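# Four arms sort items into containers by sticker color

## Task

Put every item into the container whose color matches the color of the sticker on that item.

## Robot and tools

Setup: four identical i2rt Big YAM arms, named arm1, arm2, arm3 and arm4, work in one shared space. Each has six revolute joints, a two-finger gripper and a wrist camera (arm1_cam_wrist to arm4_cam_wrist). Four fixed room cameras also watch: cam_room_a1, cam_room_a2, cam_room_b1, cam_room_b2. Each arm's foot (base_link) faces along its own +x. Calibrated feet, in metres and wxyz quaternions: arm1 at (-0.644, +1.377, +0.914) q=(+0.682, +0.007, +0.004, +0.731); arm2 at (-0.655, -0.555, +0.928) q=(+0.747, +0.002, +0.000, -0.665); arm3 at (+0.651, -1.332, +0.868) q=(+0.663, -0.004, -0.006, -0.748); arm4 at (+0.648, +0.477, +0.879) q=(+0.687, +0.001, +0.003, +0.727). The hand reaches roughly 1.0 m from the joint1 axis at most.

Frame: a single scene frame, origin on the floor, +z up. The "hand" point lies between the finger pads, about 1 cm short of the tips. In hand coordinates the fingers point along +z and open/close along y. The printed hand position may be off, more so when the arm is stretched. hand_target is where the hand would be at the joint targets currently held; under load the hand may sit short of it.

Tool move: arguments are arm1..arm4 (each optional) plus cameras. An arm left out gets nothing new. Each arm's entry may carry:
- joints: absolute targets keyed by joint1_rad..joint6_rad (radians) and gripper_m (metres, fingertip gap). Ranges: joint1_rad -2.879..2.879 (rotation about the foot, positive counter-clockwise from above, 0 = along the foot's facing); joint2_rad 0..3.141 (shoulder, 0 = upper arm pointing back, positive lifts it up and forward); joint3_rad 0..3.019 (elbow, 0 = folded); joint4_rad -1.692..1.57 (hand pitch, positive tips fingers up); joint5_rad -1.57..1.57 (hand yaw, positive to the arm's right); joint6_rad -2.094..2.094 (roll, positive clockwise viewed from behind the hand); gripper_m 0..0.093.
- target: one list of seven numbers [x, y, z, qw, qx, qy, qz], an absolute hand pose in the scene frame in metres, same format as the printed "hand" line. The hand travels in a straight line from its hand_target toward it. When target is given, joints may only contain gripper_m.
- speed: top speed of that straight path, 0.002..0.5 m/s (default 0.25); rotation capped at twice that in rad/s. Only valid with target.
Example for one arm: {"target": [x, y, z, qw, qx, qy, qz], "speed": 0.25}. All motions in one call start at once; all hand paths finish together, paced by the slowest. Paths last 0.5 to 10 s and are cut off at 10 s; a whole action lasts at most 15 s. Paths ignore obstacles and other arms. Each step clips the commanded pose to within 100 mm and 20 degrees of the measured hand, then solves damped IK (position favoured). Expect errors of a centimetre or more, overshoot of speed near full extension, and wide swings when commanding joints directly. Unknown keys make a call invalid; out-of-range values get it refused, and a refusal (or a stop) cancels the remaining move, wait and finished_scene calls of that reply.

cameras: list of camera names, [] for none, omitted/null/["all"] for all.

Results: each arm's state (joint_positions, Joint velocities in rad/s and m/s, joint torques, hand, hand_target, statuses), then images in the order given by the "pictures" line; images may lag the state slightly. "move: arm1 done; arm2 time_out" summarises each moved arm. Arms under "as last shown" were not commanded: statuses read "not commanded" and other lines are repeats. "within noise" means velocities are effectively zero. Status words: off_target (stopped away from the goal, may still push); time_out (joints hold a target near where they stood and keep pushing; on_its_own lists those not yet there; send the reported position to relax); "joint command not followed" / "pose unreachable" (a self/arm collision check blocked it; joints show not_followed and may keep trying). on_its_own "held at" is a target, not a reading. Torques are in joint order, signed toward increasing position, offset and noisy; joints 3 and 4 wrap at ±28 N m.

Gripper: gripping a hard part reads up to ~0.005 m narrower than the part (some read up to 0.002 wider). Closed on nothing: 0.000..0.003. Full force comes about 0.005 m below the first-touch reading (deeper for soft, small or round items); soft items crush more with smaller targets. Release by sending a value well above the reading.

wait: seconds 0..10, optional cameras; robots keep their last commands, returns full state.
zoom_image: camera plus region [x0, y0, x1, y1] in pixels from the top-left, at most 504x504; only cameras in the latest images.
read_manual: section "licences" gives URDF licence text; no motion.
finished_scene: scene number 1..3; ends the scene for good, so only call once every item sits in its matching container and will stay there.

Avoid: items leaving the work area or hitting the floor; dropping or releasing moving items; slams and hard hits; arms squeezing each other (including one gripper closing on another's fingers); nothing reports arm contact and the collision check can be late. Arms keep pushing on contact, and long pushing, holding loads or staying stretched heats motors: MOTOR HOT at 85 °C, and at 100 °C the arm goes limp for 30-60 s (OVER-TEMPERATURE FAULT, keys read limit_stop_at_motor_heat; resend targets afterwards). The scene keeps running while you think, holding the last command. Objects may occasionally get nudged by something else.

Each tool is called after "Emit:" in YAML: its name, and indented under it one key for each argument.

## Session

Emit:
move:

Scene clock: 0.00 s.
Joint torques (N m): no reading
Motor temperatures (°C): arm1=[21 23 27 23 21 21 21] | arm2=[23 24 26 22 22 20 23] | arm3=[24 23 23 23 24 23 23] | arm4=[22 22 23 22 24 21 24]
Heat: arm1: hottest joint3_rad 27 °C; arm2: hottest joint3_rad 26 °C; arm3: hottest joint1_rad 24 °C; arm4: hottest joint5_rad 24 °C.
Joint velocities: within noise
arm1.joint_positions: joint1_rad=-0.168 joint2_rad=+0.560 joint3_rad=+1.361 joint4_rad=-1.410 joint5_rad=+0.240 joint6_rad=+0.692 gripper_m=+0.09396
arm1.joint_status: not commanded
arm1.hand: x=-0.5745 y=+1.5715 z=+1.4388 quat_wxyz=(-0.303, +0.280, -0.837, -0.359) (m; scene frame)
arm1.hand_target: x=-0.5746 y=+1.5689 z=+1.4515 quat_wxyz=(-0.308, +0.276, -0.832, -0.370) (m; scene frame)
arm1.hand_status: not commanded
arm2.joint_positions: joint1_rad=+0.198 joint2_rad=+0.483 joint3_rad=+1.641 joint4_rad=-1.210 joint5_rad=-0.086 joint6_rad=-0.484 gripper_m=+0.09396
arm2.joint_status: not commanded
arm2.hand: x=-0.6069 y=-0.6635 z=+1.6316 quat_wxyz=(-0.468, -0.246, -0.683, +0.505) (m; scene frame)
arm2.hand_target: x=-0.6088 y=-0.6576 z=+1.6378 quat_wxyz=(-0.472, -0.244, -0.677, +0.510) (m; scene frame)
arm2.hand_status: not commanded
arm3.joint_positions: joint1_rad=+0.130 joint2_rad=+0.645 joint3_rad=+1.695 joint4_rad=-1.138 joint5_rad=+0.075 joint6_rad=+0.392 gripper_m=+0.09396
arm3.joint_status: not commanded
arm3.hand: x=+0.6386 y=-1.5165 z=+1.5921 quat_wxyz=(-0.552, -0.621, -0.389, +0.398) (m; scene frame)
arm3.hand_target: x=+0.6385 y=-1.5116 z=+1.6003 quat_wxyz=(-0.558, -0.615, -0.384, +0.402) (m; scene frame)
arm3.hand_status: not commanded
arm4.joint_positions: joint1_rad=+0.147 joint2_rad=+0.437 joint3_rad=+1.709 joint4_rad=-1.566 joint5_rad=+0.245 joint6_rad=+0.670 gripper_m=+0.09396
arm4.joint_status: not commanded
arm4.hand: x=+0.6820 y=+0.5376 z=+1.5262 quat_wxyz=(-0.292, +0.355, -0.719, -0.522) (m; scene frame)
arm4.hand_target: x=+0.6829 y=+0.5336 z=+1.5314 quat_wxyz=(-0.294, +0.352, -0.714, -0.529) (m; scene frame)
arm4.hand_status: not commanded
pictures: arm1_cam_wrist, arm2_cam_wrist, arm3_cam_wrist, arm4_cam_wrist, cam_room_a1, cam_room_a2, cam_room_b1, cam_room_b2
Images, in order (width x height): arm1_cam_wrist 672x504, arm2_cam_wrist 672x504, arm3_cam_wrist 672x504, arm4_cam_wrist 672x504, cam_room_a1 672x504, cam_room_a2 672x504, cam_room_b1 672x504, cam_room_b2 672x504.

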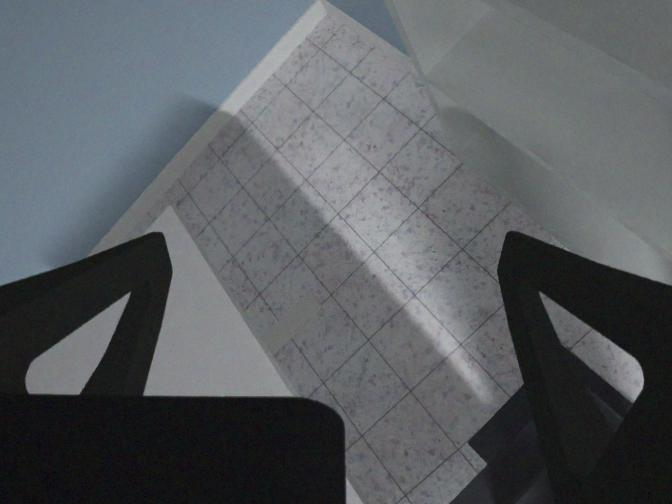

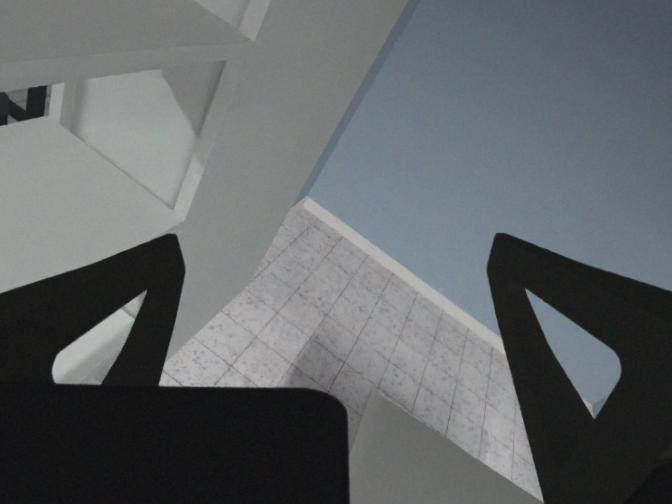

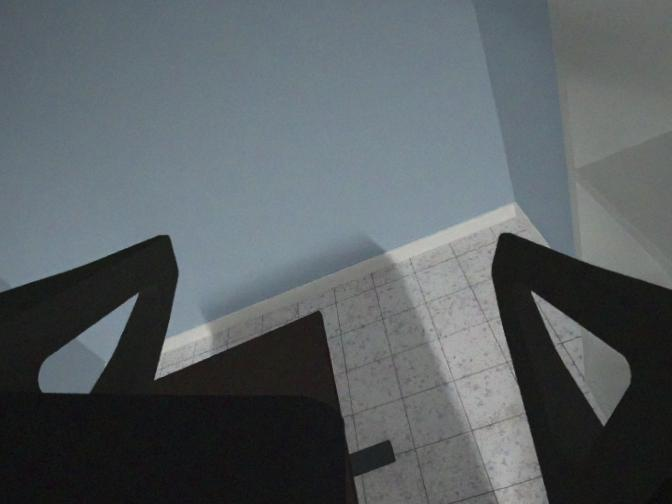

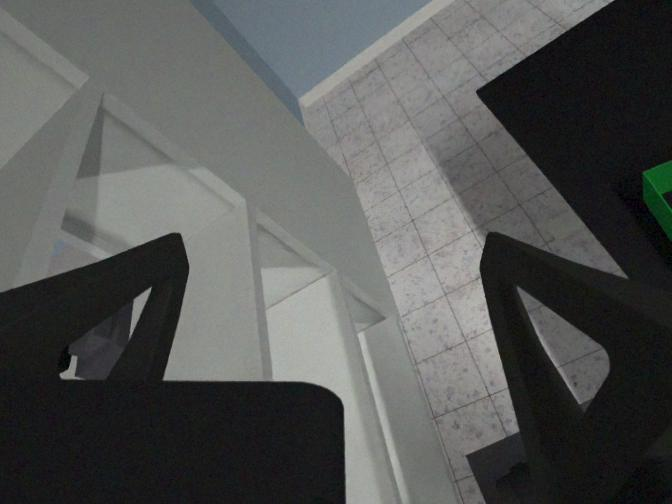

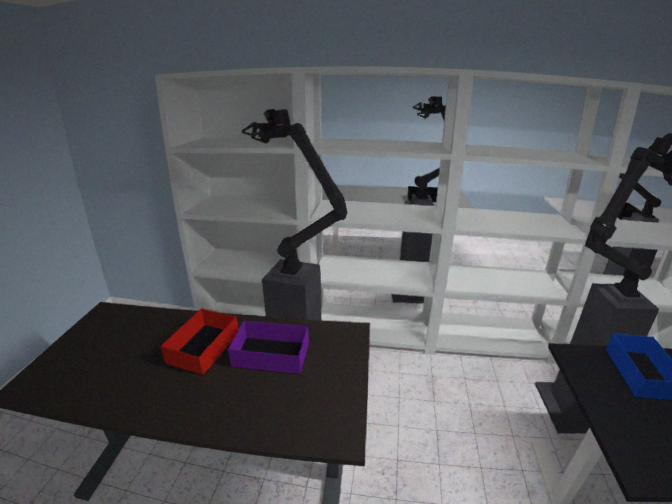

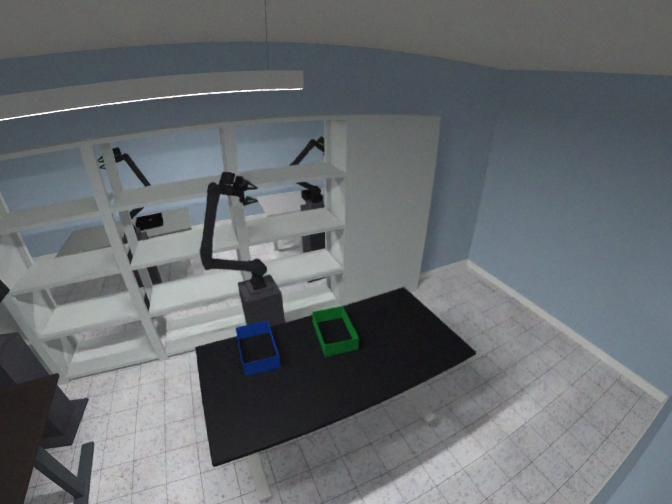

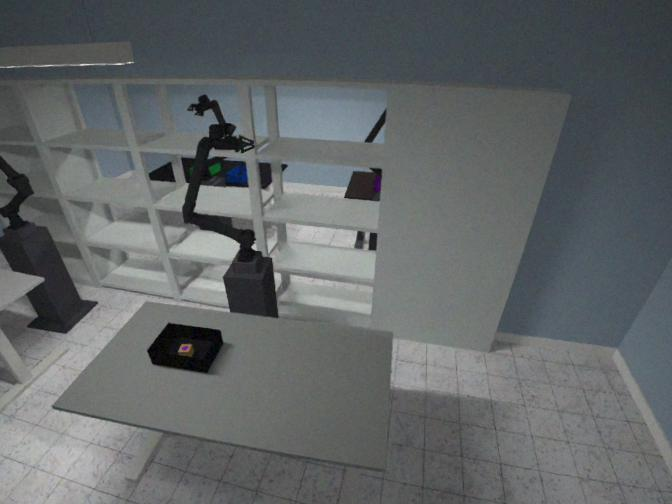

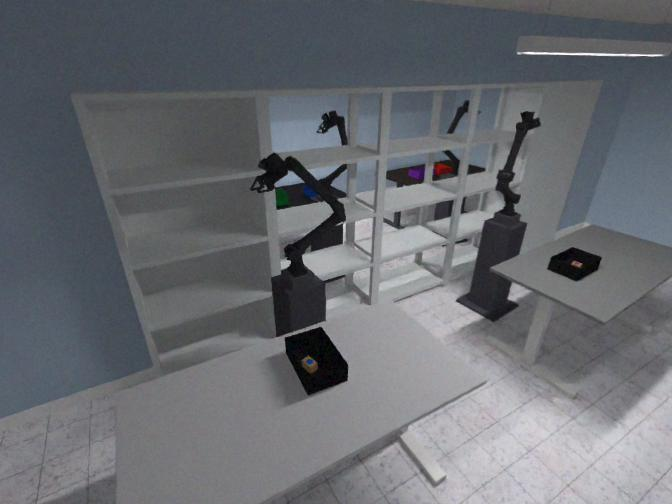

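Emit:
move:
  arm1: {"joints":{"joint1_rad":1.5,"joint2_rad":1.464,"joint3_rad":1.1,"joint4_rad":-0.60,"joint5_rad":0,"joint6_rad":0}}
  arm2: {"joints":{"joint1_rad":-1.65,"joint2_rad":1.464,"joint3_rad":1.1,"joint4_rad":-0.60,"joint5_rad":0,"joint6_rad":0}}
  arm3: {"joints":{"joint1_rad":1.5,"joint2_rad":1.464,"joint3_rad":1.1,"joint4_rad":-0.60,"joint5_rad":0,"joint6_rad":0}}
  arm4: {"joints":{"joint1_rad":-1.5,"joint2_rad":1.464,"joint3_rad":1.1,"joint4_rad":-0.60,"joint5_rad":0,"joint6_rad":0}}
  cameras: ["arm1_cam_wrist","arm2_cam_wrist","arm3_cam_wrist","arm4_cam_wrist"]

Scene clock: 14.43 s.
Joint torques (N m): arm1=[-2.43 -10.87 11.3 1.85 0.08 -0.04] | arm2=[1.32 -13.22 11.82 2.48 -0.08 0.19] | arm3=[1.44 -14.39 10.54 1.61 0.12 -0.11] | arm4=[1.26 -12.57 10.45 1.47 0.06 -0.1]
Motor temperatures (°C): arm1=[21 23 29 23 21 21 21] | arm2=[23 24 27 22 22 20 23] | arm3=[24 23 24 23 24 23 23] | arm4=[22 22 23 22 24 21 24]
Heat: arm1: hottest joint3_rad 29 °C; arm2: hottest joint3_rad 27 °C; arm3: hottest joint1_rad 24 °C; arm4: hottest joint5_rad 24 °C.
move: arm1 done; arm2 done; arm3 done; arm4 done
Joint velocities: within noise
arm1.joint_positions: joint1_rad=+1.505 joint2_rad=+1.474 joint3_rad=+1.096 joint4_rad=-0.616 joint5_rad=-0.002 joint6_rad=+0.007 gripper_m=+0.09399
arm1.joint_status: all done
arm1.hand: x=-1.1830 y=+1.3755 z=+1.0897 quat_wxyz=(+0.001, +0.956, -0.002, -0.292) (m; scene frame)
arm1.hand_target: x=-1.1870 y=+1.3784 z=+1.0987 quat_wxyz=(-0.002, +0.952, -0.001, -0.306) (m; scene frame)
arm1.hand_status: not commanded
arm2.joint_positions: joint1_rad=-1.657 joint2_rad=+1.451 joint3_rad=+1.089 joint4_rad=-0.614 joint5_rad=+0.002 joint6_rad=-0.013 gripper_m=+0.09398
arm2.joint_status: all done
arm2.hand: x=-1.1940 y=-0.5714 z=+1.1024 quat_wxyz=(+0.000, -0.956, -0.021, +0.292) (m; scene frame)
arm2.hand_target: x=-1.2012 y=-0.5759 z=+1.1035 quat_wxyz=(-0.004, -0.954, -0.018, +0.298) (m; scene frame)
arm2.hand_status: not commanded
arm3.joint_positions: joint1_rad=+1.496 joint2_rad=+1.469 joint3_rad=+1.079 joint4_rad=-0.612 joint5_rad=-0.003 joint6_rad=+0.006 gripper_m=+0.09398
arm3.joint_status: all done
arm3.hand: x=+1.1773 y=-1.4335 z=+1.0312 quat_wxyz=(-0.281, -0.094, -0.955, +0.032) (m; scene frame)
arm3.hand_target: x=+1.1869 y=-1.4335 z=+1.0459 quat_wxyz=(-0.299, -0.089, -0.950, +0.035) (m; scene frame)
arm3.hand_status: not commanded
arm4.joint_positions: joint1_rad=-1.507 joint2_rad=+1.451 joint3_rad=+1.073 joint4_rad=-0.615 joint5_rad=+0.000 joint6_rad=+0.014 gripper_m=+0.09398
arm4.joint_status: all done
arm4.hand: x=+1.1782 y=+0.5416 z=+1.0440 quat_wxyz=(-0.282, +0.051, -0.958, -0.018) (m; scene frame)
arm4.hand_target: x=+1.1905 y=+0.5469 z=+1.0525 quat_wxyz=(-0.296, +0.061, -0.953, -0.018) (m; scene frame)
arm4.hand_status: not commanded
pictures: arm1_cam_wrist, arm2_cam_wrist, arm3_cam_wrist, arm4_cam_wrist
Images, in order (width x height): arm1_cam_wrist 672x504, arm2_cam_wrist 672x504, arm3_cam_wrist 672x504, arm4_cam_wrist 672x504.

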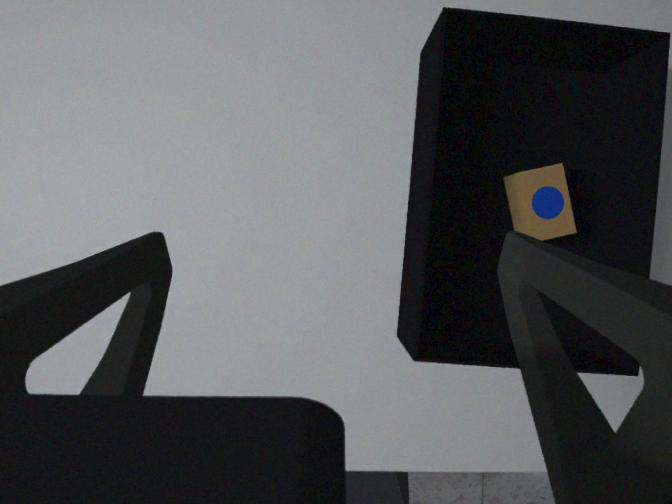

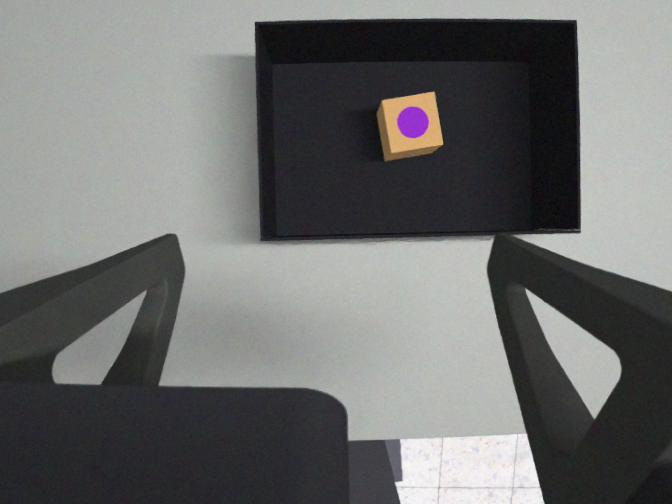

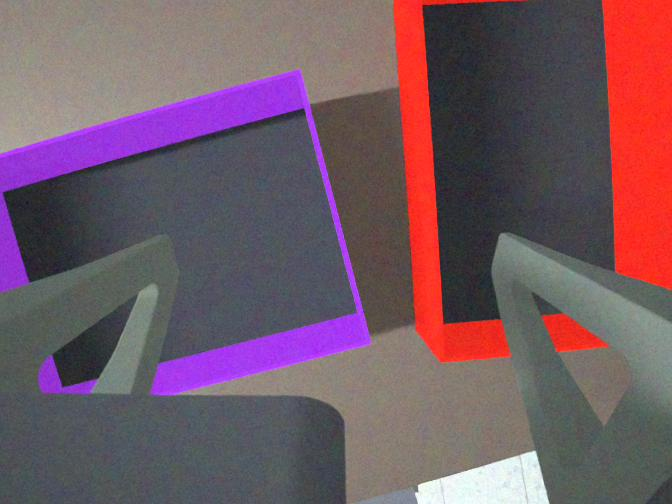

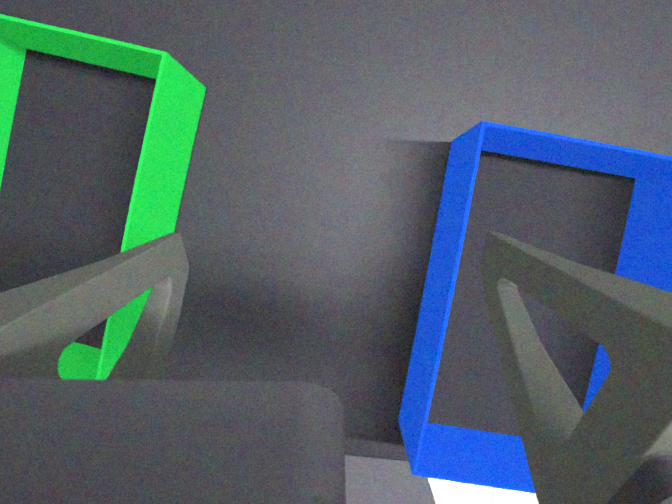

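Emit:
move:
  arm1: {"target":[-1.217,1.5655,0.92,-0.0302,-0.9555,-0.1055,0.2739],"speed":0.35}
  arm2: {"target":[-1.316,-0.5034,0.92,-0.0281,-0.9563,-0.0980,0.2742],"speed":0.35}
  arm3: {"joints":{"joint1_rad":-1.992,"joint2_rad":0.7,"joint3_rad":1.0,"joint4_rad":-1.26}}
  arm4: {"joints":{"joint1_rad":0.9,"joint2_rad":0.7,"joint3_rad":1.0,"joint4_rad":-1.26}}
  cameras: ["arm1_cam_wrist","arm2_cam_wrist"]

Scene clock: 42.63 s.
Joint torques (N m): arm1=[-1.26 -14.92 12.56 1.55 -0.28 -0.03] | arm2=[0.44 -19.08 12.93 2.26 -0.35 -0.09] | arm3=[0.56 -2.49 9.57 0.83 -0.06 -0.1] | arm4=[1.14 -1.67 9.88 0.7 0.15 -0.08]
Motor temperatures (°C): arm1=[21 24 30 23 21 21 21] | arm2=[23 25 31 22 22 20 23] | arm3=[24 23 26 23 24 23 23] | arm4=[22 22 30 22 24 21 24]
Heat: arm1: hottest joint3_rad 30 °C; arm2: hottest joint3_rad 31 °C; arm3: hottest joint3_rad 26 °C; arm4: hottest joint3_rad 30 °C.
move: arm1 off_target; arm2 off_target; arm3 done; arm4 done
Joint velocities: within noise
arm1.joint_positions: joint1_rad=+1.092 joint2_rad=+1.913 joint3_rad=+1.130 joint4_rad=-0.402 joint5_rad=-0.309 joint6_rad=-0.541 gripper_m=+0.09399
arm1.joint_status: not commanded
arm1.hand: x=-1.1902 y=+1.5585 z=+0.8976 quat_wxyz=(+0.046, +0.964, +0.093, -0.245) (m; scene frame)
arm1.hand_target: x=-1.2156 y=+1.5648 z=+0.9210 quat_wxyz=(+0.030, +0.955, +0.106, -0.274) (m; scene frame)
arm1.hand_status: off_target (0.036 m and 4.1 deg from the pose sent, 0.257 m and 12.9 deg at the start)
arm2.joint_positions: joint1_rad=-1.807 joint2_rad=+1.985 joint3_rad=+1.263 joint4_rad=-0.359 joint5_rad=-0.170 joint6_rad=-0.263 gripper_m=+0.09398
arm2.joint_status: not commanded
arm2.hand: x=-1.2915 y=-0.5075 z=+0.9095 quat_wxyz=(-0.033, -0.963, -0.090, +0.252) (m; scene frame)
arm2.hand_target: x=-1.3146 y=-0.5035 z=+0.9208 quat_wxyz=(-0.028, -0.956, -0.098, +0.274) (m; scene frame)
arm2.hand_status: off_target (0.027 m and 2.9 deg from the pose sent, 0.230 m and 9.6 deg at the start)
arm3.joint_positions: joint1_rad=-1.982 joint2_rad=+0.705 joint3_rad=+0.997 joint4_rad=-1.253 joint5_rad=+0.002 joint6_rad=+0.005 gripper_m=+0.09402
arm3.joint_status: all done
arm3.hand: x=+0.4063 y=-1.1824 z=+1.2012 quat_wxyz=(+0.073, -0.920, +0.255, +0.287) (m; scene frame)
arm3.hand_target: x=+0.4094 y=-1.1812 z=+1.2030 quat_wxyz=(+0.074, -0.920, +0.257, +0.287) (m; scene frame)
arm3.hand_status: not commanded
arm4.joint_positions: joint1_rad=+0.898 joint2_rad=+0.700 joint3_rad=+0.985 joint4_rad=-1.249 joint5_rad=-0.002 joint6_rad=+0.012 gripper_m=+0.09401
arm4.joint_status: all done
arm4.hand: x=+0.4189 y=+0.6419 z=+1.2112 quat_wxyz=(-0.086, +0.907, -0.295, -0.287) (m; scene frame)
arm4.hand_target: x=+0.4194 y=+0.6413 z=+1.2175 quat_wxyz=(-0.089, +0.909, -0.289, -0.288) (m; scene frame)
arm4.hand_status: not commanded
pictures: arm1_cam_wrist, arm2_cam_wrist
Images, in order (width x height): arm1_cam_wrist 672x504, arm2_cam_wrist 672x504.

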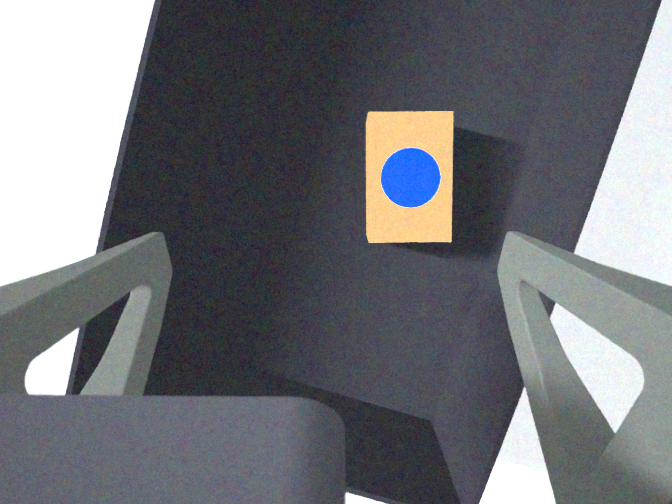

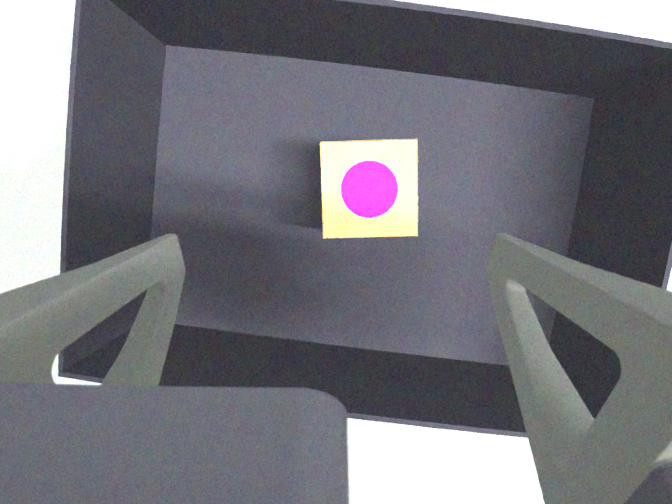

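Emit:
move:
  arm1: {"target":[-1.244,1.596,0.83,-0.0302,-0.9555,-0.1055,0.2739],"speed":0.2}
  arm2: {"target":[-1.335,-0.492,0.83,-0.0281,-0.9563,-0.0980,0.2742],"speed":0.2}
  cameras: ["arm1_cam_wrist","arm2_cam_wrist"]

Scene clock: 52.63 s.
Joint torques (N m): arm1=[-1.85 -17.03 11.22 1.66 -0.32 -0.05] | arm2=[-0.09 -21.01 11.38 2.41 -0.35 -0.08] | arm3=[0.62 -2.49 9.52 0.84 -0.06 -0.11] | arm4=[1.08 -1.67 9.88 0.64 0.13 -0.08]
Motor temperatures (°C): arm1=[21 24 31 23 21 21 21] | arm2=[23 26 32 22 22 20 23] | arm3=[24 24 26 23 24 23 23] | arm4=[22 22 30 22 24 21 24]
Heat: arm1: hottest joint3_rad 31 °C; arm2: hottest joint3_rad 32 °C; arm3: hottest joint3_rad 26 °C; arm4: hottest joint3_rad 30 °C.
move: arm1 off_target; arm2 off_target
Joint velocities: within noise
arm1.joint_positions: joint1_rad=+1.074 joint2_rad=+2.150 joint3_rad=+1.236 joint4_rad=-0.278 joint5_rad=-0.322 joint6_rad=-0.571 gripper_m=+0.09399
arm1.joint_status: not commanded
arm1.hand: x=-1.2198 y=+1.5805 z=+0.8112 quat_wxyz=(+0.047, +0.963, +0.100, -0.246) (m; scene frame)
arm1.hand_target: x=-1.2426 y=+1.5956 z=+0.8310 quat_wxyz=(+0.030, +0.956, +0.105, -0.274) (m; scene frame)
arm1.hand_status: off_target (0.034 m and 3.9 deg from the pose sent, 0.094 m and 4.1 deg at the start)
arm2.joint_positions: joint1_rad=-1.816 joint2_rad=+2.191 joint3_rad=+1.327 joint4_rad=-0.221 joint5_rad=-0.177 joint6_rad=-0.276 gripper_m=+0.09398
arm2.joint_status: not commanded
arm2.hand: x=-1.3122 y=-0.5001 z=+0.8209 quat_wxyz=(-0.034, -0.963, -0.093, +0.251) (m; scene frame)
arm2.hand_target: x=-1.3338 y=-0.4919 z=+0.8308 quat_wxyz=(-0.028, -0.956, -0.098, +0.274) (m; scene frame)
arm2.hand_status: off_target (0.026 m and 2.9 deg from the pose sent, 0.092 m and 2.9 deg at the start)
arm3, arm4: as last shown
arm3.hand_target: x=+0.4093 y=-1.1812 z=+1.2031 quat_wxyz=(+0.074, -0.920, +0.257, +0.287) (m; scene frame)
pictures: arm1_cam_wrist, arm2_cam_wrist
Images, in order (width x height): arm1_cam_wrist 672x504, arm2_cam_wrist 672x504.

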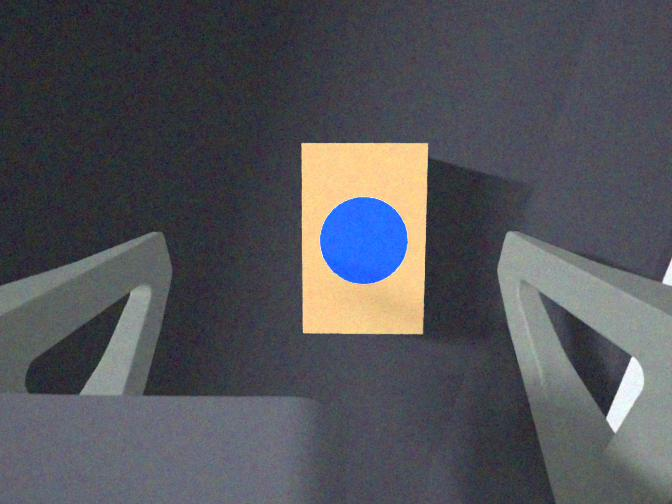

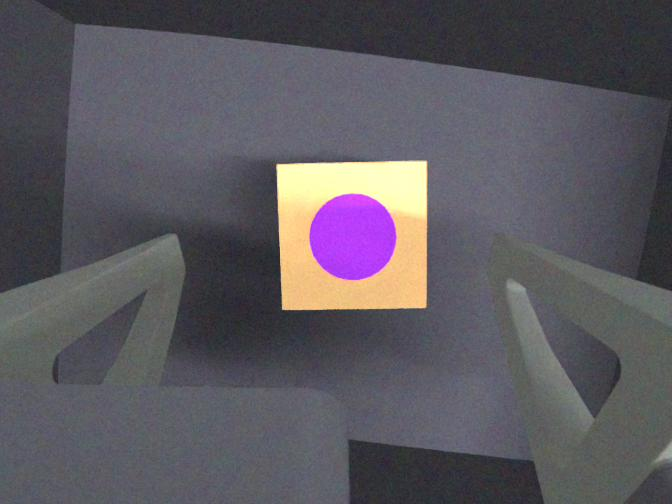

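Emit:
move:
  arm1: {"target":[-1.248,1.604,0.785,-0.0302,-0.9555,-0.1055,0.2739],"speed":0.15}
  arm2: {"target":[-1.338,-0.486,0.783,-0.0281,-0.9563,-0.0980,0.2742],"speed":0.15}
  cameras: []

Emit:
move:
  arm1: {"joints":{"gripper_m":0.034}}
  arm2: {"joints":{"gripper_m":0.04}}
  cameras: ["arm1_cam_wrist","arm2_cam_wrist"]

Scene clock: 63.23 s.
Joint torques (N m): arm1=[-2.96 -14.97 10.52 1.51 -0.14 0.01] | arm2=[0.03 -21.01 10.77 2.41 -0.35 -0.09] | arm3=[0.56 -2.43 9.52 0.88 -0.05 -0.11] | arm4=[0.97 -1.55 10 0.55 0.13 -0.09]
Motor temperatures (°C): arm1=[21 25 31 23 22 21 21] | arm2=[23 26 31 22 22 20 23] | arm3=[24 24 26 23 24 23 23] | arm4=[22 22 30 22 24 21 24]
Heat: arm1: hottest joint3_rad 31 °C; arm2: hottest joint3_rad 31 °C; arm3: hottest joint3_rad 26 °C; arm4: hottest joint3_rad 30 °C.
move: arm1 off_target; arm2 off_target
Joint velocities: within noise
arm1.joint_positions: joint1_rad=+1.071 joint2_rad=+2.218 joint3_rad=+1.276 joint4_rad=-0.210 joint5_rad=-0.331 joint6_rad=-0.586 gripper_m=+0.09398
arm1.joint_status: not commanded
arm1.hand: x=-1.2370 y=+1.5881 z=+0.7903 quat_wxyz=(+0.039, +0.957, +0.110, -0.265) (m; scene frame)
arm1.hand_target: x=-1.2470 y=+1.6037 z=+0.7855 quat_wxyz=(+0.030, +0.956, +0.105, -0.274) (m; scene frame)
arm1.hand_status: off_target (0.020 m and 1.5 deg from the pose sent, 0.045 m and 3.9 deg at the start)
arm2.joint_positions: joint1_rad=-1.825 joint2_rad=+2.284 joint3_rad=+1.357 joint4_rad=-0.152 joint5_rad=-0.182 joint6_rad=-0.284 gripper_m=+0.09398
arm2.joint_status: not commanded
arm2.hand: x=-1.3176 y=-0.4943 z=+0.7795 quat_wxyz=(-0.034, -0.962, -0.093, +0.254) (m; scene frame)
arm2.hand_target: x=-1.3370 y=-0.4860 z=+0.7838 quat_wxyz=(-0.028, -0.956, -0.098, +0.274) (m; scene frame)
arm2.hand_status: off_target (0.022 m and 2.5 deg from the pose sent, 0.048 m and 2.9 deg at the start)
arm3, arm4: as last shown
pictures: none
No camera images: "cameras" was empty.

Scene clock: 63.87 s.
Joint torques (N m): arm1=[-2.32 -15.97 10.21 1.52 -0.15 -0.01] | arm2=[-0.03 -21.13 10.78 2.43 -0.29 -0.08] | arm3=[0.56 -2.49 9.55 0.88 -0.06 -0.11] | arm4=[0.85 -1.67 10.03 0.57 0.11 -0.06]
Motor temperatures (°C): arm1=[21 25 31 23 22 21 21] | arm2=[23 26 31 22 22 20 23] | arm3=[24 24 26 23 24 23 23] | arm4=[22 22 30 22 24 21 24]
Heat: arm1: hottest joint3_rad 31 °C; arm2: hottest joint3_rad 31 °C; arm3: hottest joint3_rad 26 °C; arm4: hottest joint3_rad 30 °C.
move: arm1 done; arm2 off_target
Joint velocities: within noise
arm1.joint_positions: joint1_rad=+1.066 joint2_rad=+2.237 joint3_rad=+1.276 joint4_rad=-0.209 joint5_rad=-0.330 joint6_rad=-0.586 gripper_m=+0.03407
arm1.joint_status: all done
arm1.hand: x=-1.2315 y=+1.5897 z=+0.7792 quat_wxyz=(+0.042, +0.960, +0.105, -0.257) (m; scene frame)
arm1.hand_target: x=-1.2470 y=+1.6038 z=+0.7854 quat_wxyz=(+0.030, +0.956, +0.105, -0.274) (m; scene frame)
arm1.hand_status: not commanded
arm2.joint_positions: joint1_rad=-1.825 joint2_rad=+2.284 joint3_rad=+1.357 joint4_rad=-0.151 joint5_rad=-0.183 joint6_rad=-0.285 gripper_m=+0.05260
arm2.joint_status: gripper_m off_target (ended at +0.05262, target +0.04000)
arm2.hand: x=-1.3178 y=-0.4945 z=+0.7796 quat_wxyz=(-0.035, -0.962, -0.094, +0.255) (m; scene frame)
arm2.hand_target: x=-1.3370 y=-0.4860 z=+0.7838 quat_wxyz=(-0.028, -0.956, -0.098, +0.274) (m; scene frame)
arm2.hand_status: not commanded
arm3, arm4: as last shown
pictures: arm1_cam_wrist, arm2_cam_wrist
Images, in order (width x height): arm1_cam_wrist 672x504, arm2_cam_wrist 672x504.

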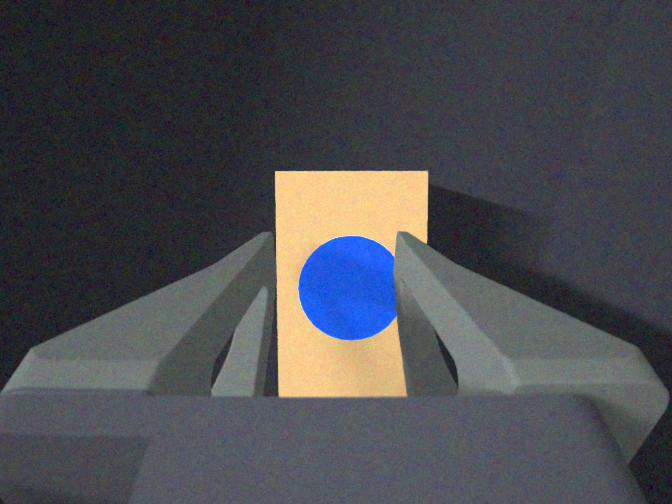

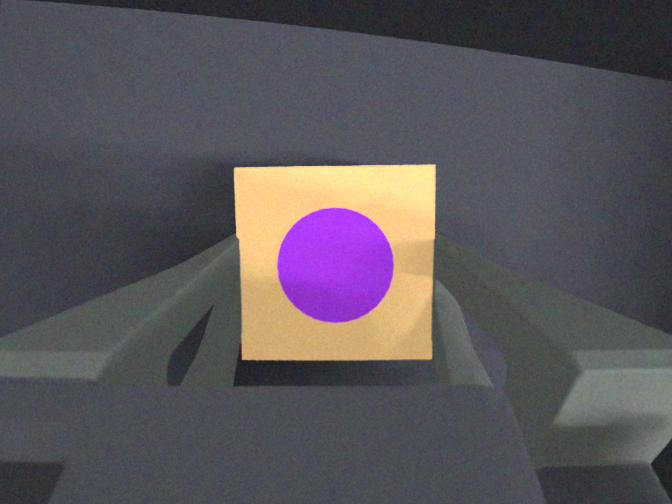

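Emit:
move:
  arm1: {"target":[-1.243,1.610,0.82,-0.0302,-0.9555,-0.1055,0.2739],"speed":0.15,"joints":{"gripper_m":0.093}}
  arm2: {"target":[-1.28,-0.49,0.96,-0.0281,-0.9563,-0.0980,0.2742],"speed":0.3}
  cameras: []

Emit:
move:
  arm1: {"target":[-1.243,1.610,0.768,-0.0302,-0.9555,-0.1055,0.2739],"speed":0.12}
  arm2: {"joints":{"joint1_rad":-0.6,"joint2_rad":0.8,"joint3_rad":1.4,"joint4_rad":-1.578,"joint5_rad":0,"joint6_rad":0}}
  cameras: ["arm1_cam_wrist","arm2_cam_wrist"]

Scene clock: 79.77 s.
Joint torques (N m): arm1=[-2.26 -17.79 9.59 0.73 -0.3 -0.08] | arm2=[-0.03 -18.14 8.88 1.36 -0.35 -0.08] | arm3=[0.56 -2.32 9.54 0.83 -0.05 -0.1] | arm4=[0.73 -1.96 9.88 0.61 0.11 -0.09]
Motor temperatures (°C): arm1=[21 26 32 23 21 21 21] | arm2=[23 27 31 22 22 20 23] | arm3=[24 24 27 23 24 23 23] | arm4=[22 22 31 22 24 21 24]
Heat: arm1: hottest joint3_rad 32 °C; arm2: hottest joint3_rad 31 °C; arm3: hottest joint3_rad 27 °C; arm4: hottest joint3_rad 31 °C.
move: arm1 off_target; arm2 off_target
Joint velocities: within noise
arm1.joint_positions: joint1_rad=+1.052 joint2_rad=+2.195 joint3_rad=+1.276 joint4_rad=-0.249 joint5_rad=-0.333 joint6_rad=-0.593 gripper_m=+0.09293
arm1.joint_status: all done
arm1.hand: x=-1.2303 y=+1.5982 z=+0.8004 quat_wxyz=(+0.041, +0.960, +0.103, -0.259) (m; scene frame)
arm1.hand_target: x=-1.2424 y=+1.6099 z=+0.8200 quat_wxyz=(+0.030, +0.956, +0.105, -0.274) (m; scene frame)
arm1.hand_status: off_target (0.026 m and 2.1 deg from the pose sent, 0.047 m and 2.4 deg at the start)
arm2.joint_positions: joint1_rad=-1.834 joint2_rad=+1.856 joint3_rad=+1.235 joint4_rad=-0.384 joint5_rad=-0.187 joint6_rad=-0.291 gripper_m=+0.05260
arm2.joint_status: not commanded
arm2.hand: x=-1.2874 y=-0.4944 z=+0.9746 quat_wxyz=(-0.026, -0.952, -0.096, +0.290) (m; scene frame)
arm2.hand_target: x=-1.2797 y=-0.4903 z=+0.9601 quat_wxyz=(-0.028, -0.956, -0.098, +0.274) (m; scene frame)
arm2.hand_status: off_target (0.017 m and 1.9 deg from the pose sent, 0.184 m and 2.5 deg at the start)
arm3, arm4: as last shown
pictures: none
No camera images: "cameras" was empty.

Scene clock: 81.43 s.
Joint torques (N m): arm1=[-3.14 -16.97 9.63 1.59 -0.17 0] | arm2=[1.08 -2.02 11.86 1.37 0.14 0.22] | arm3=[0.44 -2.43 9.55 0.85 -0.06 -0.1] | arm4=[1.08 -1.61 9.92 0.68 0.13 -0.05]
Motor temperatures (°C): arm1=[21 26 31 23 21 21 21] | arm2=[23 27 31 22 22 20 23] | arm3=[24 24 27 23 24 23 23] | arm4=[22 22 31 22 24 21 24]
Heat: arm1: hottest joint3_rad 31 °C; arm2: hottest joint3_rad 31 °C; arm3: hottest joint3_rad 27 °C; arm4: hottest joint3_rad 31 °C.
move: arm1 off_target; arm2 done
Joint velocities: within noise
arm1.joint_positions: joint1_rad=+1.054 joint2_rad=+2.277 joint3_rad=+1.280 joint4_rad=-0.182 joint5_rad=-0.336 joint6_rad=-0.600 gripper_m=+0.09293
arm1.joint_status: not commanded
arm1.hand: x=-1.2264 y=+1.5945 z=+0.7592 quat_wxyz=(+0.044, +0.960, +0.106, -0.256) (m; scene frame)
arm1.hand_target: x=-1.2420 y=+1.6098 z=+0.7686 quat_wxyz=(+0.030, +0.956, +0.105, -0.274) (m; scene frame)
arm1.hand_status: off_target (0.024 m and 2.7 deg from the pose sent, 0.037 m and 2.1 deg at the start)
arm2.joint_positions: joint1_rad=-0.604 joint2_rad=+0.794 joint3_rad=+1.377 joint4_rad=-1.566 joint5_rad=-0.004 joint6_rad=-0.015 gripper_m=+0.05260
arm2.joint_status: all done
arm2.hand: x=-0.7774 y=-0.7865 z=+1.3812 quat_wxyz=(-0.148, -0.816, -0.500, +0.247) (m; scene frame)
arm2.hand_target: x=-0.7768 y=-0.7862 z=+1.3886 quat_wxyz=(-0.151, -0.819, -0.495, +0.249) (m; scene frame)
arm2.hand_status: not commanded
arm3, arm4: as last shown
pictures: arm1_cam_wrist, arm2_cam_wrist
Images, in order (width x height): arm1_cam_wrist 672x504, arm2_cam_wrist 672x504.

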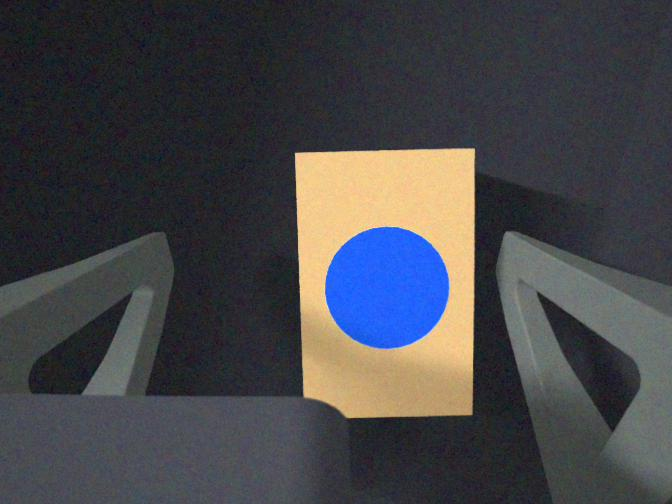

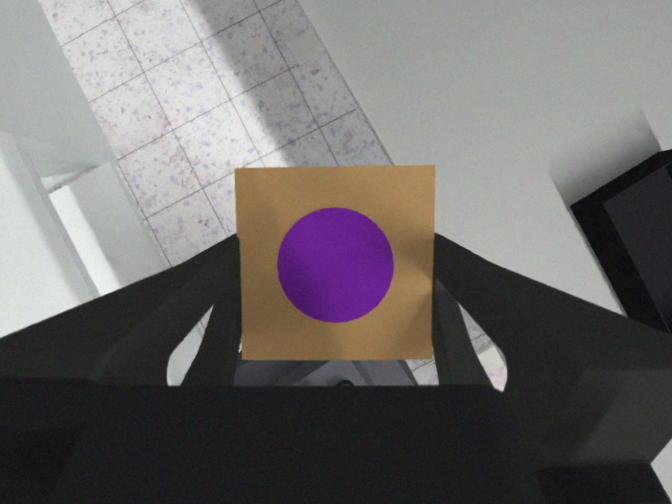

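Emit:
move:
  arm1: {"joints":{"gripper_m":0.036}}
  arm2: {"joints":{"joint1_rad":0.924,"joint2_rad":0.64,"joint3_rad":0.67,"joint4_rad":-1.04}}
  cameras: ["arm1_cam_wrist"]

Emit:
move:
  arm1: {"target":[-1.21,1.595,0.93,-0.0302,-0.9555,-0.1055,0.2739],"speed":0.25}
  arm2: {"target":[0.005,-0.945,1.11,0.2660,0.2521,0.9277,-0.0723],"speed":0.3}
  cameras: ["arm1_cam_wrist","arm2_cam_wrist","cam_room_a1"]

Scene clock: 92.70 s.
Joint torques (N m): arm1=[-2.84 -17.14 9.81 1.61 -0.22 0.02] | arm2=[1.03 -3.43 11.18 2.63 0.06 0.2] | arm3=[0.67 -2.43 9.48 0.9 -0.05 -0.1] | arm4=[1.08 -1.38 9.98 0.53 0.14 -0.08]
Motor temperatures (°C): arm1=[21 25 31 23 21 21 21] | arm2=[23 26 32 22 22 20 24] | arm3=[24 23 27 23 24 23 23] | arm4=[22 22 32 22 24 21 24]
Heat: arm1: hottest joint3_rad 31 °C; arm2: hottest joint3_rad 32 °C; arm3: hottest joint3_rad 27 °C; arm4: hottest joint3_rad 32 °C.
move: arm1 off_target; arm2 done
Joint velocities: within noise
arm1.joint_positions: joint1_rad=+1.054 joint2_rad=+2.277 joint3_rad=+1.280 joint4_rad=-0.182 joint5_rad=-0.335 joint6_rad=-0.600 gripper_m=+0.04319
arm1.joint_status: gripper_m off_target (ended at +0.04322, target +0.03600)
arm1.hand: x=-1.2263 y=+1.5946 z=+0.7591 quat_wxyz=(+0.043, +0.960, +0.106, -0.256) (m; scene frame)
arm1.hand_target: x=-1.2421 y=+1.6096 z=+0.7686 quat_wxyz=(+0.030, +0.956, +0.106, -0.274) (m; scene frame)
arm1.hand_status: not commanded
arm2.joint_positions: joint1_rad=+0.921 joint2_rad=+0.653 joint3_rad=+0.674 joint4_rad=-1.061 joint5_rad=-0.002 joint6_rad=-0.013 gripper_m=+0.05259
arm2.joint_status: all done
arm2.hand: x=-0.4242 y=-0.6927 z=+1.1387 quat_wxyz=(-0.254, -0.248, -0.932, +0.068) (m; scene frame)
arm2.hand_target: x=-0.4217 y=-0.6935 z=+1.1425 quat_wxyz=(-0.268, -0.252, -0.927, +0.071) (m; scene frame)
arm2.hand_status: not commanded
arm3, arm4: as last shown
pictures: arm1_cam_wrist
Images, in order (width x height): arm1_cam_wrist 672x504.

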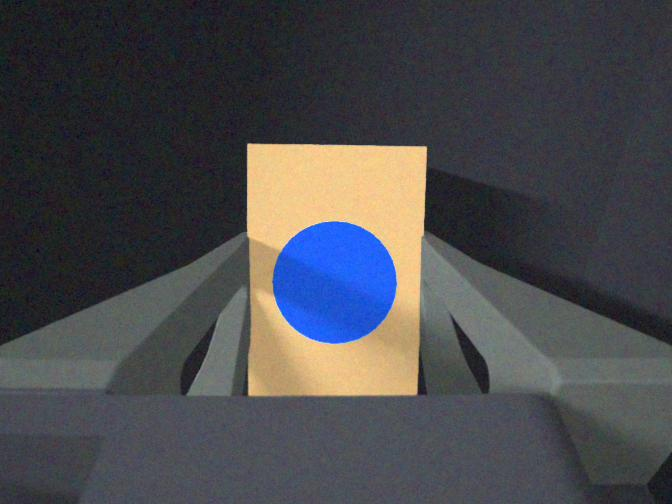

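Scene clock: 95.13 s.
Joint torques (N m): arm1=[-3.08 -16.5 8.87 0.77 -0.2 0.03] | arm2=[1.03 -22.53 16.99 1.22 0.14 0.17] | arm3=[0.67 -2.55 9.54 0.87 -0.05 -0.09] | arm4=[1.14 -1.2 9.91 0.69 0.11 -0.09]
Motor temperatures (°C): arm1=[21 25 31 23 21 21 21] | arm2=[23 26 32 22 22 20 24] | arm3=[24 23 27 23 24 23 23] | arm4=[22 22 32 22 24 21 24]
Heat: arm1: hottest joint3_rad 31 °C; arm2: hottest joint3_rad 32 °C; arm3: hottest joint3_rad 27 °C; arm4: hottest joint3_rad 32 °C.
move: arm1 off_target; arm2 off_target
Joint velocities: within noise
arm1.joint_positions: joint1_rad=+1.054 joint2_rad=+1.927 joint3_rad=+1.212 joint4_rad=-0.429 joint5_rad=-0.335 joint6_rad=-0.600 gripper_m=+0.04319
arm1.joint_status: not commanded
arm1.hand: x=-1.2122 y=+1.5886 z=+0.9196 quat_wxyz=(+0.034, +0.956, +0.109, -0.270) (m; scene frame)
arm1.hand_target: x=-1.2101 y=+1.5949 z=+0.9298 quat_wxyz=(+0.030, +0.955, +0.106, -0.274) (m; scene frame)
arm1.hand_status: off_target (0.012 m and 0.8 deg from the pose sent, 0.172 m and 2.6 deg at the start)
arm2.joint_positions: joint1_rad=+0.921 joint2_rad=+2.028 joint3_rad=+1.856 joint4_rad=-0.877 joint5_rad=-0.001 joint6_rad=-0.013 gripper_m=+0.05259
arm2.joint_status: not commanded
arm2.hand: x=-0.0107 y=-0.9367 z=+1.0895 quat_wxyz=(-0.249, -0.249, -0.934, +0.067) (m; scene frame)
arm2.hand_target: x=+0.0036 y=-0.9442 z=+1.1102 quat_wxyz=(-0.267, -0.252, -0.927, +0.072) (m; scene frame)
arm2.hand_status: off_target (0.027 m and 2.2 deg from the pose sent, 0.499 m and 1.7 deg at the start)
arm3, arm4: as last shown
pictures: arm1_cam_wrist, arm2_cam_wrist, cam_room_a1
Images, in order (width x height): arm1_cam_wrist 672x504, arm2_cam_wrist 672x504, cam_room_a1 672x504.

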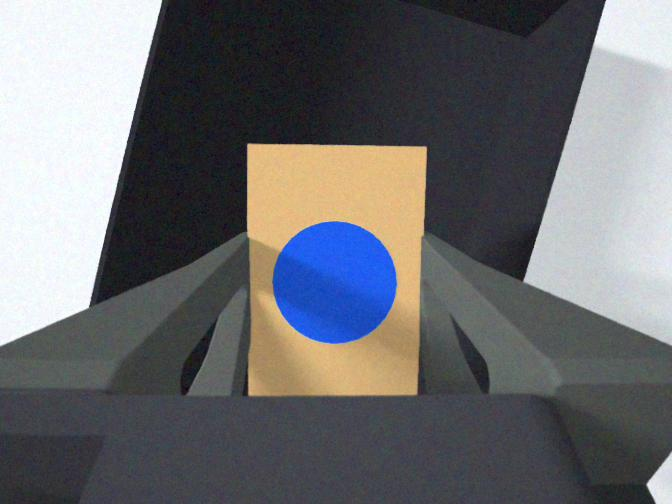

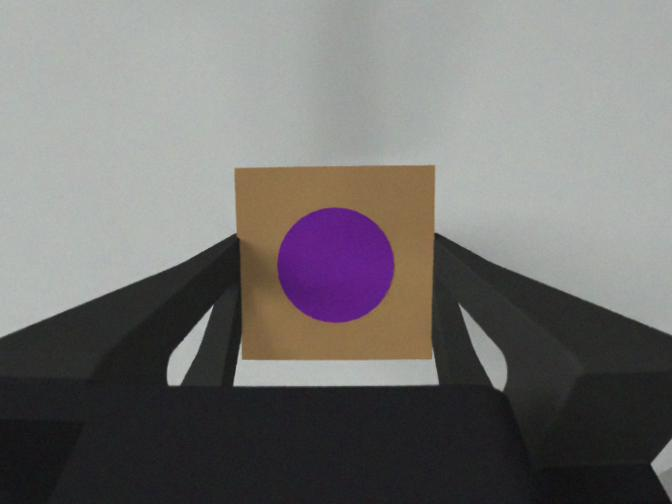

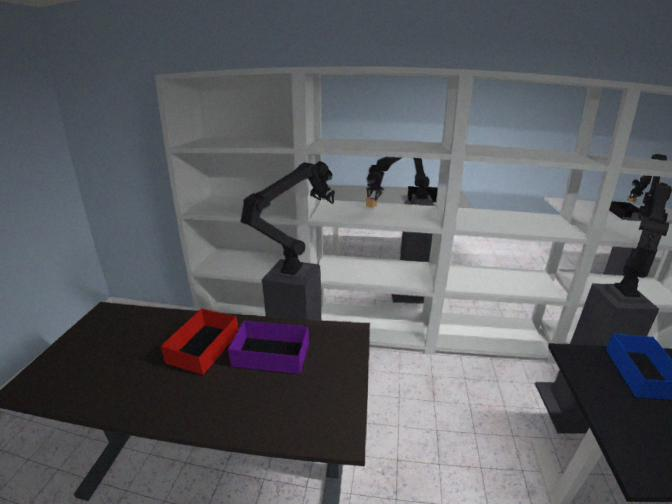

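Emit:
move:
  arm1: {"joints":{"joint1_rad":-2.248,"joint2_rad":0.8,"joint3_rad":1.4,"joint4_rad":-1.578,"joint5_rad":0,"joint6_rad":0}}
  arm2: {"target":[0.0,-0.94,1.035,0.2660,0.2521,0.9277,-0.0723],"speed":0.1}
  cameras: ["cam_room_a1"]

Emit:
zoom_image:
  camera: "cam_room_a1"
  region: [320, 150, 440, 250]

Scene clock: 103.00 s.
Joint torques (N m): arm1=[-2.84 0.26 12.14 0.95 -0.06 0.13] | arm2=[1.26 -22.01 10.58 2.69 0.14 0.18] | arm3=[0.44 -2.49 9.51 0.85 -0.06 -0.11] | arm4=[0.85 -1.73 9.98 0.57 0.15 -0.08]
Motor temperatures (°C): arm1=[21 25 31 23 21 21 22] | arm2=[23 27 33 22 22 20 24] | arm3=[24 23 27 23 24 23 23] | arm4=[22 22 32 22 24 21 24]
Heat: arm1: hottest joint3_rad 31 °C; arm2: hottest joint3_rad 33 °C; arm3: hottest joint3_rad 27 °C; arm4: hottest joint3_rad 32 °C.
move: arm1 done; arm2 off_target
Joint velocities: within noise
arm1.joint_positions: joint1_rad=-2.242 joint2_rad=+0.804 joint3_rad=+1.374 joint4_rad=-1.569 joint5_rad=+0.002 joint6_rad=-0.007 gripper_m=+0.04315
arm1.joint_status: all done
arm1.hand: x=-0.4206 y=+1.2265 z=+1.3596 quat_wxyz=(-0.261, -0.281, -0.919, +0.086) (m; scene frame)
arm1.hand_target: x=-0.4241 y=+1.2275 z=+1.3714 quat_wxyz=(-0.271, -0.286, -0.915, +0.089) (m; scene frame)
arm1.hand_status: not commanded
arm2.joint_positions: joint1_rad=+0.921 joint2_rad=+2.052 joint3_rad=+1.779 joint4_rad=-0.732 joint5_rad=+0.000 joint6_rad=-0.013 gripper_m=+0.05259
arm2.joint_status: not commanded
arm2.hand: x=-0.0037 y=-0.9410 z=+1.0526 quat_wxyz=(-0.270, -0.248, -0.928, +0.074) (m; scene frame)
arm2.hand_target: x=-0.0005 y=-0.9397 z=+1.0351 quat_wxyz=(-0.266, -0.252, -0.928, +0.072) (m; scene frame)
arm2.hand_status: off_target (0.018 m and 0.7 deg from the pose sent, 0.056 m and 2.2 deg at the start)
arm3.joint_positions: joint1_rad=-1.982 joint2_rad=+0.705 joint3_rad=+0.997 joint4_rad=-1.253 joint5_rad=+0.002 joint6_rad=+0.005 gripper_m=+0.09402
arm3.joint_status: not commanded
arm3.hand: x=+0.4063 y=-1.1824 z=+1.2012 quat_wxyz=(+0.073, -0.920, +0.255, +0.287) (m; scene frame)
arm3.hand_target: x=+0.4093 y=-1.1812 z=+1.2031 quat_wxyz=(+0.074, -0.920, +0.257, +0.287) (m; scene frame)
arm3.hand_status: not commanded
arm4.joint_positions: joint1_rad=+0.898 joint2_rad=+0.700 joint3_rad=+0.985 joint4_rad=-1.249 joint5_rad=-0.002 joint6_rad=+0.012 gripper_m=+0.09401
arm4.joint_status: not commanded
arm4.hand: x=+0.4189 y=+0.6419 z=+1.2112 quat_wxyz=(-0.086, +0.907, -0.295, -0.287) (m; scene frame)
arm4.hand_target: x=+0.4194 y=+0.6413 z=+1.2175 quat_wxyz=(-0.089, +0.909, -0.289, -0.288) (m; scene frame)
arm4.hand_status: not commanded
pictures: cam_room_a1
Images, in order (width x height): cam_room_a1 672x504.

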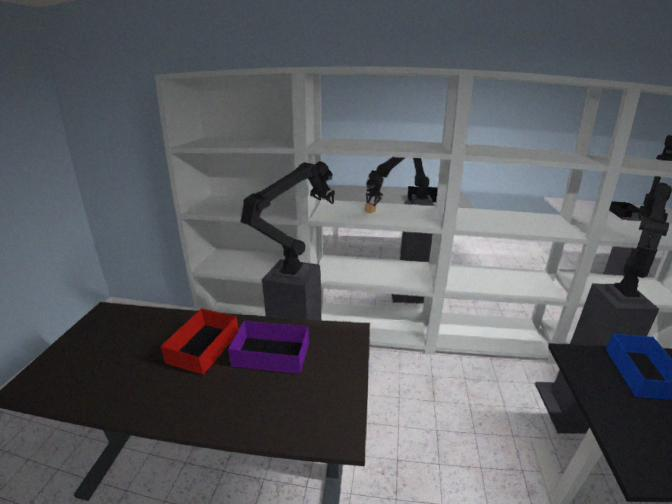

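Scaled by 4.200.

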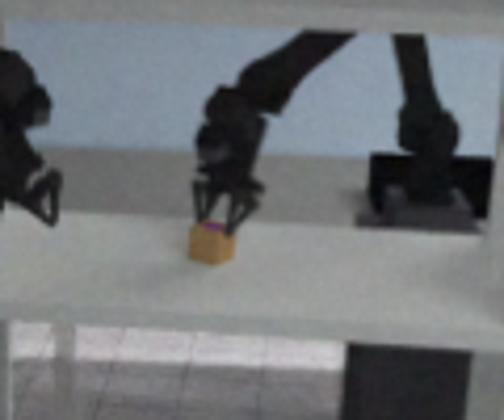

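Emit:
move:
  arm1: {"target":[-0.42,1.222,1.12,0.2598,0.2877,0.9181,-0.0814],"speed":0.35}
  arm2: {"target":[0.0,-0.94,1.022,0.2660,0.2521,0.9277,-0.0723],"speed":0.06}
  cameras: []

Emit:
move:
  arm1: {"target":[0.005,0.928,1.10,0.2598,0.2877,0.9181,-0.0814],"speed":0.3}
  arm2: {"joints":{"gripper_m":0.085}}
  cameras: ["arm2_cam_wrist","arm1_cam_wrist"]

Scene clock: 110.23 s.
Joint torques (N m): arm1=[-2.73 0.62 13.05 2 -0.02 0.04] | arm2=[1.08 -21.3 9.69 2.77 0.14 0.19] | arm3=[0.67 -2.43 9.54 0.81 -0.06 -0.09] | arm4=[0.73 -1.73 9.94 0.62 0.14 -0.08]
Motor temperatures (°C): arm1=[21 25 32 23 21 21 22] | arm2=[23 27 33 22 22 20 24] | arm3=[24 23 27 23 24 23 23] | arm4=[22 22 32 22 24 21 24]
Heat: arm1: hottest joint3_rad 32 °C; arm2: hottest joint3_rad 33 °C; arm3: hottest joint3_rad 27 °C; arm4: hottest joint3_rad 32 °C.
move: arm1 off_target; arm2 off_target
Joint velocities: within noise
arm1.joint_positions: joint1_rad=-2.245 joint2_rad=+0.637 joint3_rad=+0.635 joint4_rad=-1.050 joint5_rad=-0.009 joint6_rad=-0.007 gripper_m=+0.04315
arm1.joint_status: not commanded
arm1.hand: x=-0.4251 y=+1.2287 z=+1.1061 quat_wxyz=(-0.238, -0.284, -0.926, +0.074) (m; scene frame)
arm1.hand_target: x=-0.4204 y=+1.2223 z=+1.1202 quat_wxyz=(-0.260, -0.288, -0.918, +0.082) (m; scene frame)
arm1.hand_status: off_target (0.016 m and 2.8 deg from the pose sent, 0.240 m and 0.9 deg at the start)
arm2.joint_positions: joint1_rad=+0.921 joint2_rad=+2.052 joint3_rad=+1.771 joint4_rad=-0.704 joint5_rad=+0.000 joint6_rad=-0.013 gripper_m=+0.05259
arm2.joint_status: not commanded
arm2.hand: x=-0.0009 y=-0.9426 z=+1.0522 quat_wxyz=(-0.279, -0.247, -0.925, +0.076) (m; scene frame)
arm2.hand_target: x=-0.0011 y=-0.9394 z=+1.0224 quat_wxyz=(-0.266, -0.252, -0.928, +0.072) (m; scene frame)
arm2.hand_status: off_target (0.030 m and 1.7 deg from the pose sent, 0.031 m and 0.7 deg at the start)
arm3, arm4: as last shown
pictures: none
No camera images: "cameras" was empty.

Scene clock: 112.83 s.
Joint torques (N m): arm1=[-2.43 -20.07 17.63 0.8 0.08 0.14] | arm2=[1.08 -21.19 9.88 2.66 0.14 0.18] | arm3=[0.56 -2.49 9.54 0.84 -0.05 -0.1] | arm4=[0.91 -1.55 9.92 0.54 0.12 -0.1]
Motor temperatures (°C): arm1=[21 25 32 23 21 21 22] | arm2=[23 27 33 22 22 20 24] | arm3=[24 23 27 23 24 23 23] | arm4=[22 22 32 22 24 21 24]
Heat: arm1: hottest joint3_rad 32 °C; arm2: hottest joint3_rad 33 °C; arm3: hottest joint3_rad 27 °C; arm4: hottest joint3_rad 32 °C.
move: arm1 off_target; arm2 done
Joint velocities: within noise
arm1.joint_positions: joint1_rad=-2.245 joint2_rad=+2.096 joint3_rad=+1.976 joint4_rad=-0.943 joint5_rad=-0.008 joint6_rad=-0.006 gripper_m=+0.04315
arm1.joint_status: not commanded
arm1.hand: x=-0.0083 y=+0.9394 z=+1.0668 quat_wxyz=(-0.234, -0.285, -0.927, +0.073) (m; scene frame)
arm1.hand_target: x=+0.0031 y=+0.9292 z=+1.1005 quat_wxyz=(-0.261, -0.288, -0.918, +0.082) (m; scene frame)
arm1.hand_status: off_target (0.038 m and 3.3 deg from the pose sent, 0.525 m and 2.8 deg at the start)
arm2.joint_positions: joint1_rad=+0.921 joint2_rad=+2.052 joint3_rad=+1.768 joint4_rad=-0.701 joint5_rad=+0.001 joint6_rad=-0.013 gripper_m=+0.08493
arm2.joint_status: all done
arm2.hand: x=-0.0011 y=-0.9426 z=+1.0513 quat_wxyz=(-0.279, -0.247, -0.925, +0.077) (m; scene frame)
arm2.hand_target: x=-0.0010 y=-0.9395 z=+1.0225 quat_wxyz=(-0.266, -0.252, -0.928, +0.072) (m; scene frame)
arm2.hand_status: not commanded
arm3, arm4: as last shown
pictures: arm1_cam_wrist, arm2_cam_wrist
Images, in order (width x height): arm1_cam_wrist 672x504, arm2_cam_wrist 672x504.

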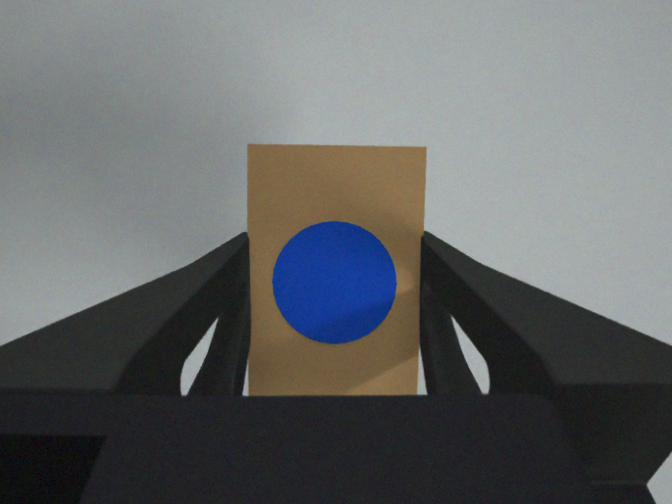

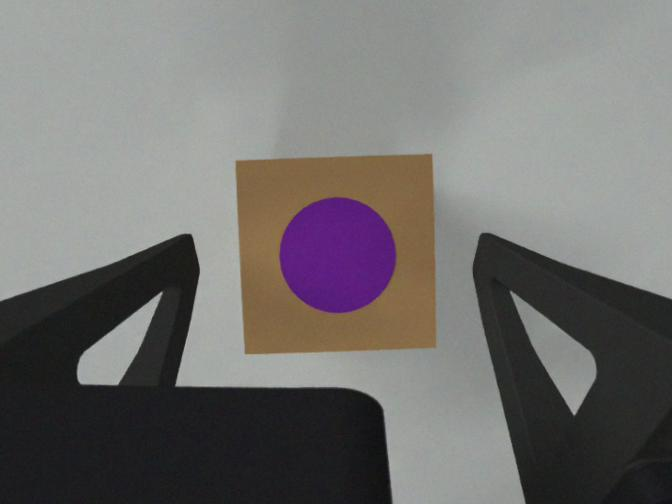

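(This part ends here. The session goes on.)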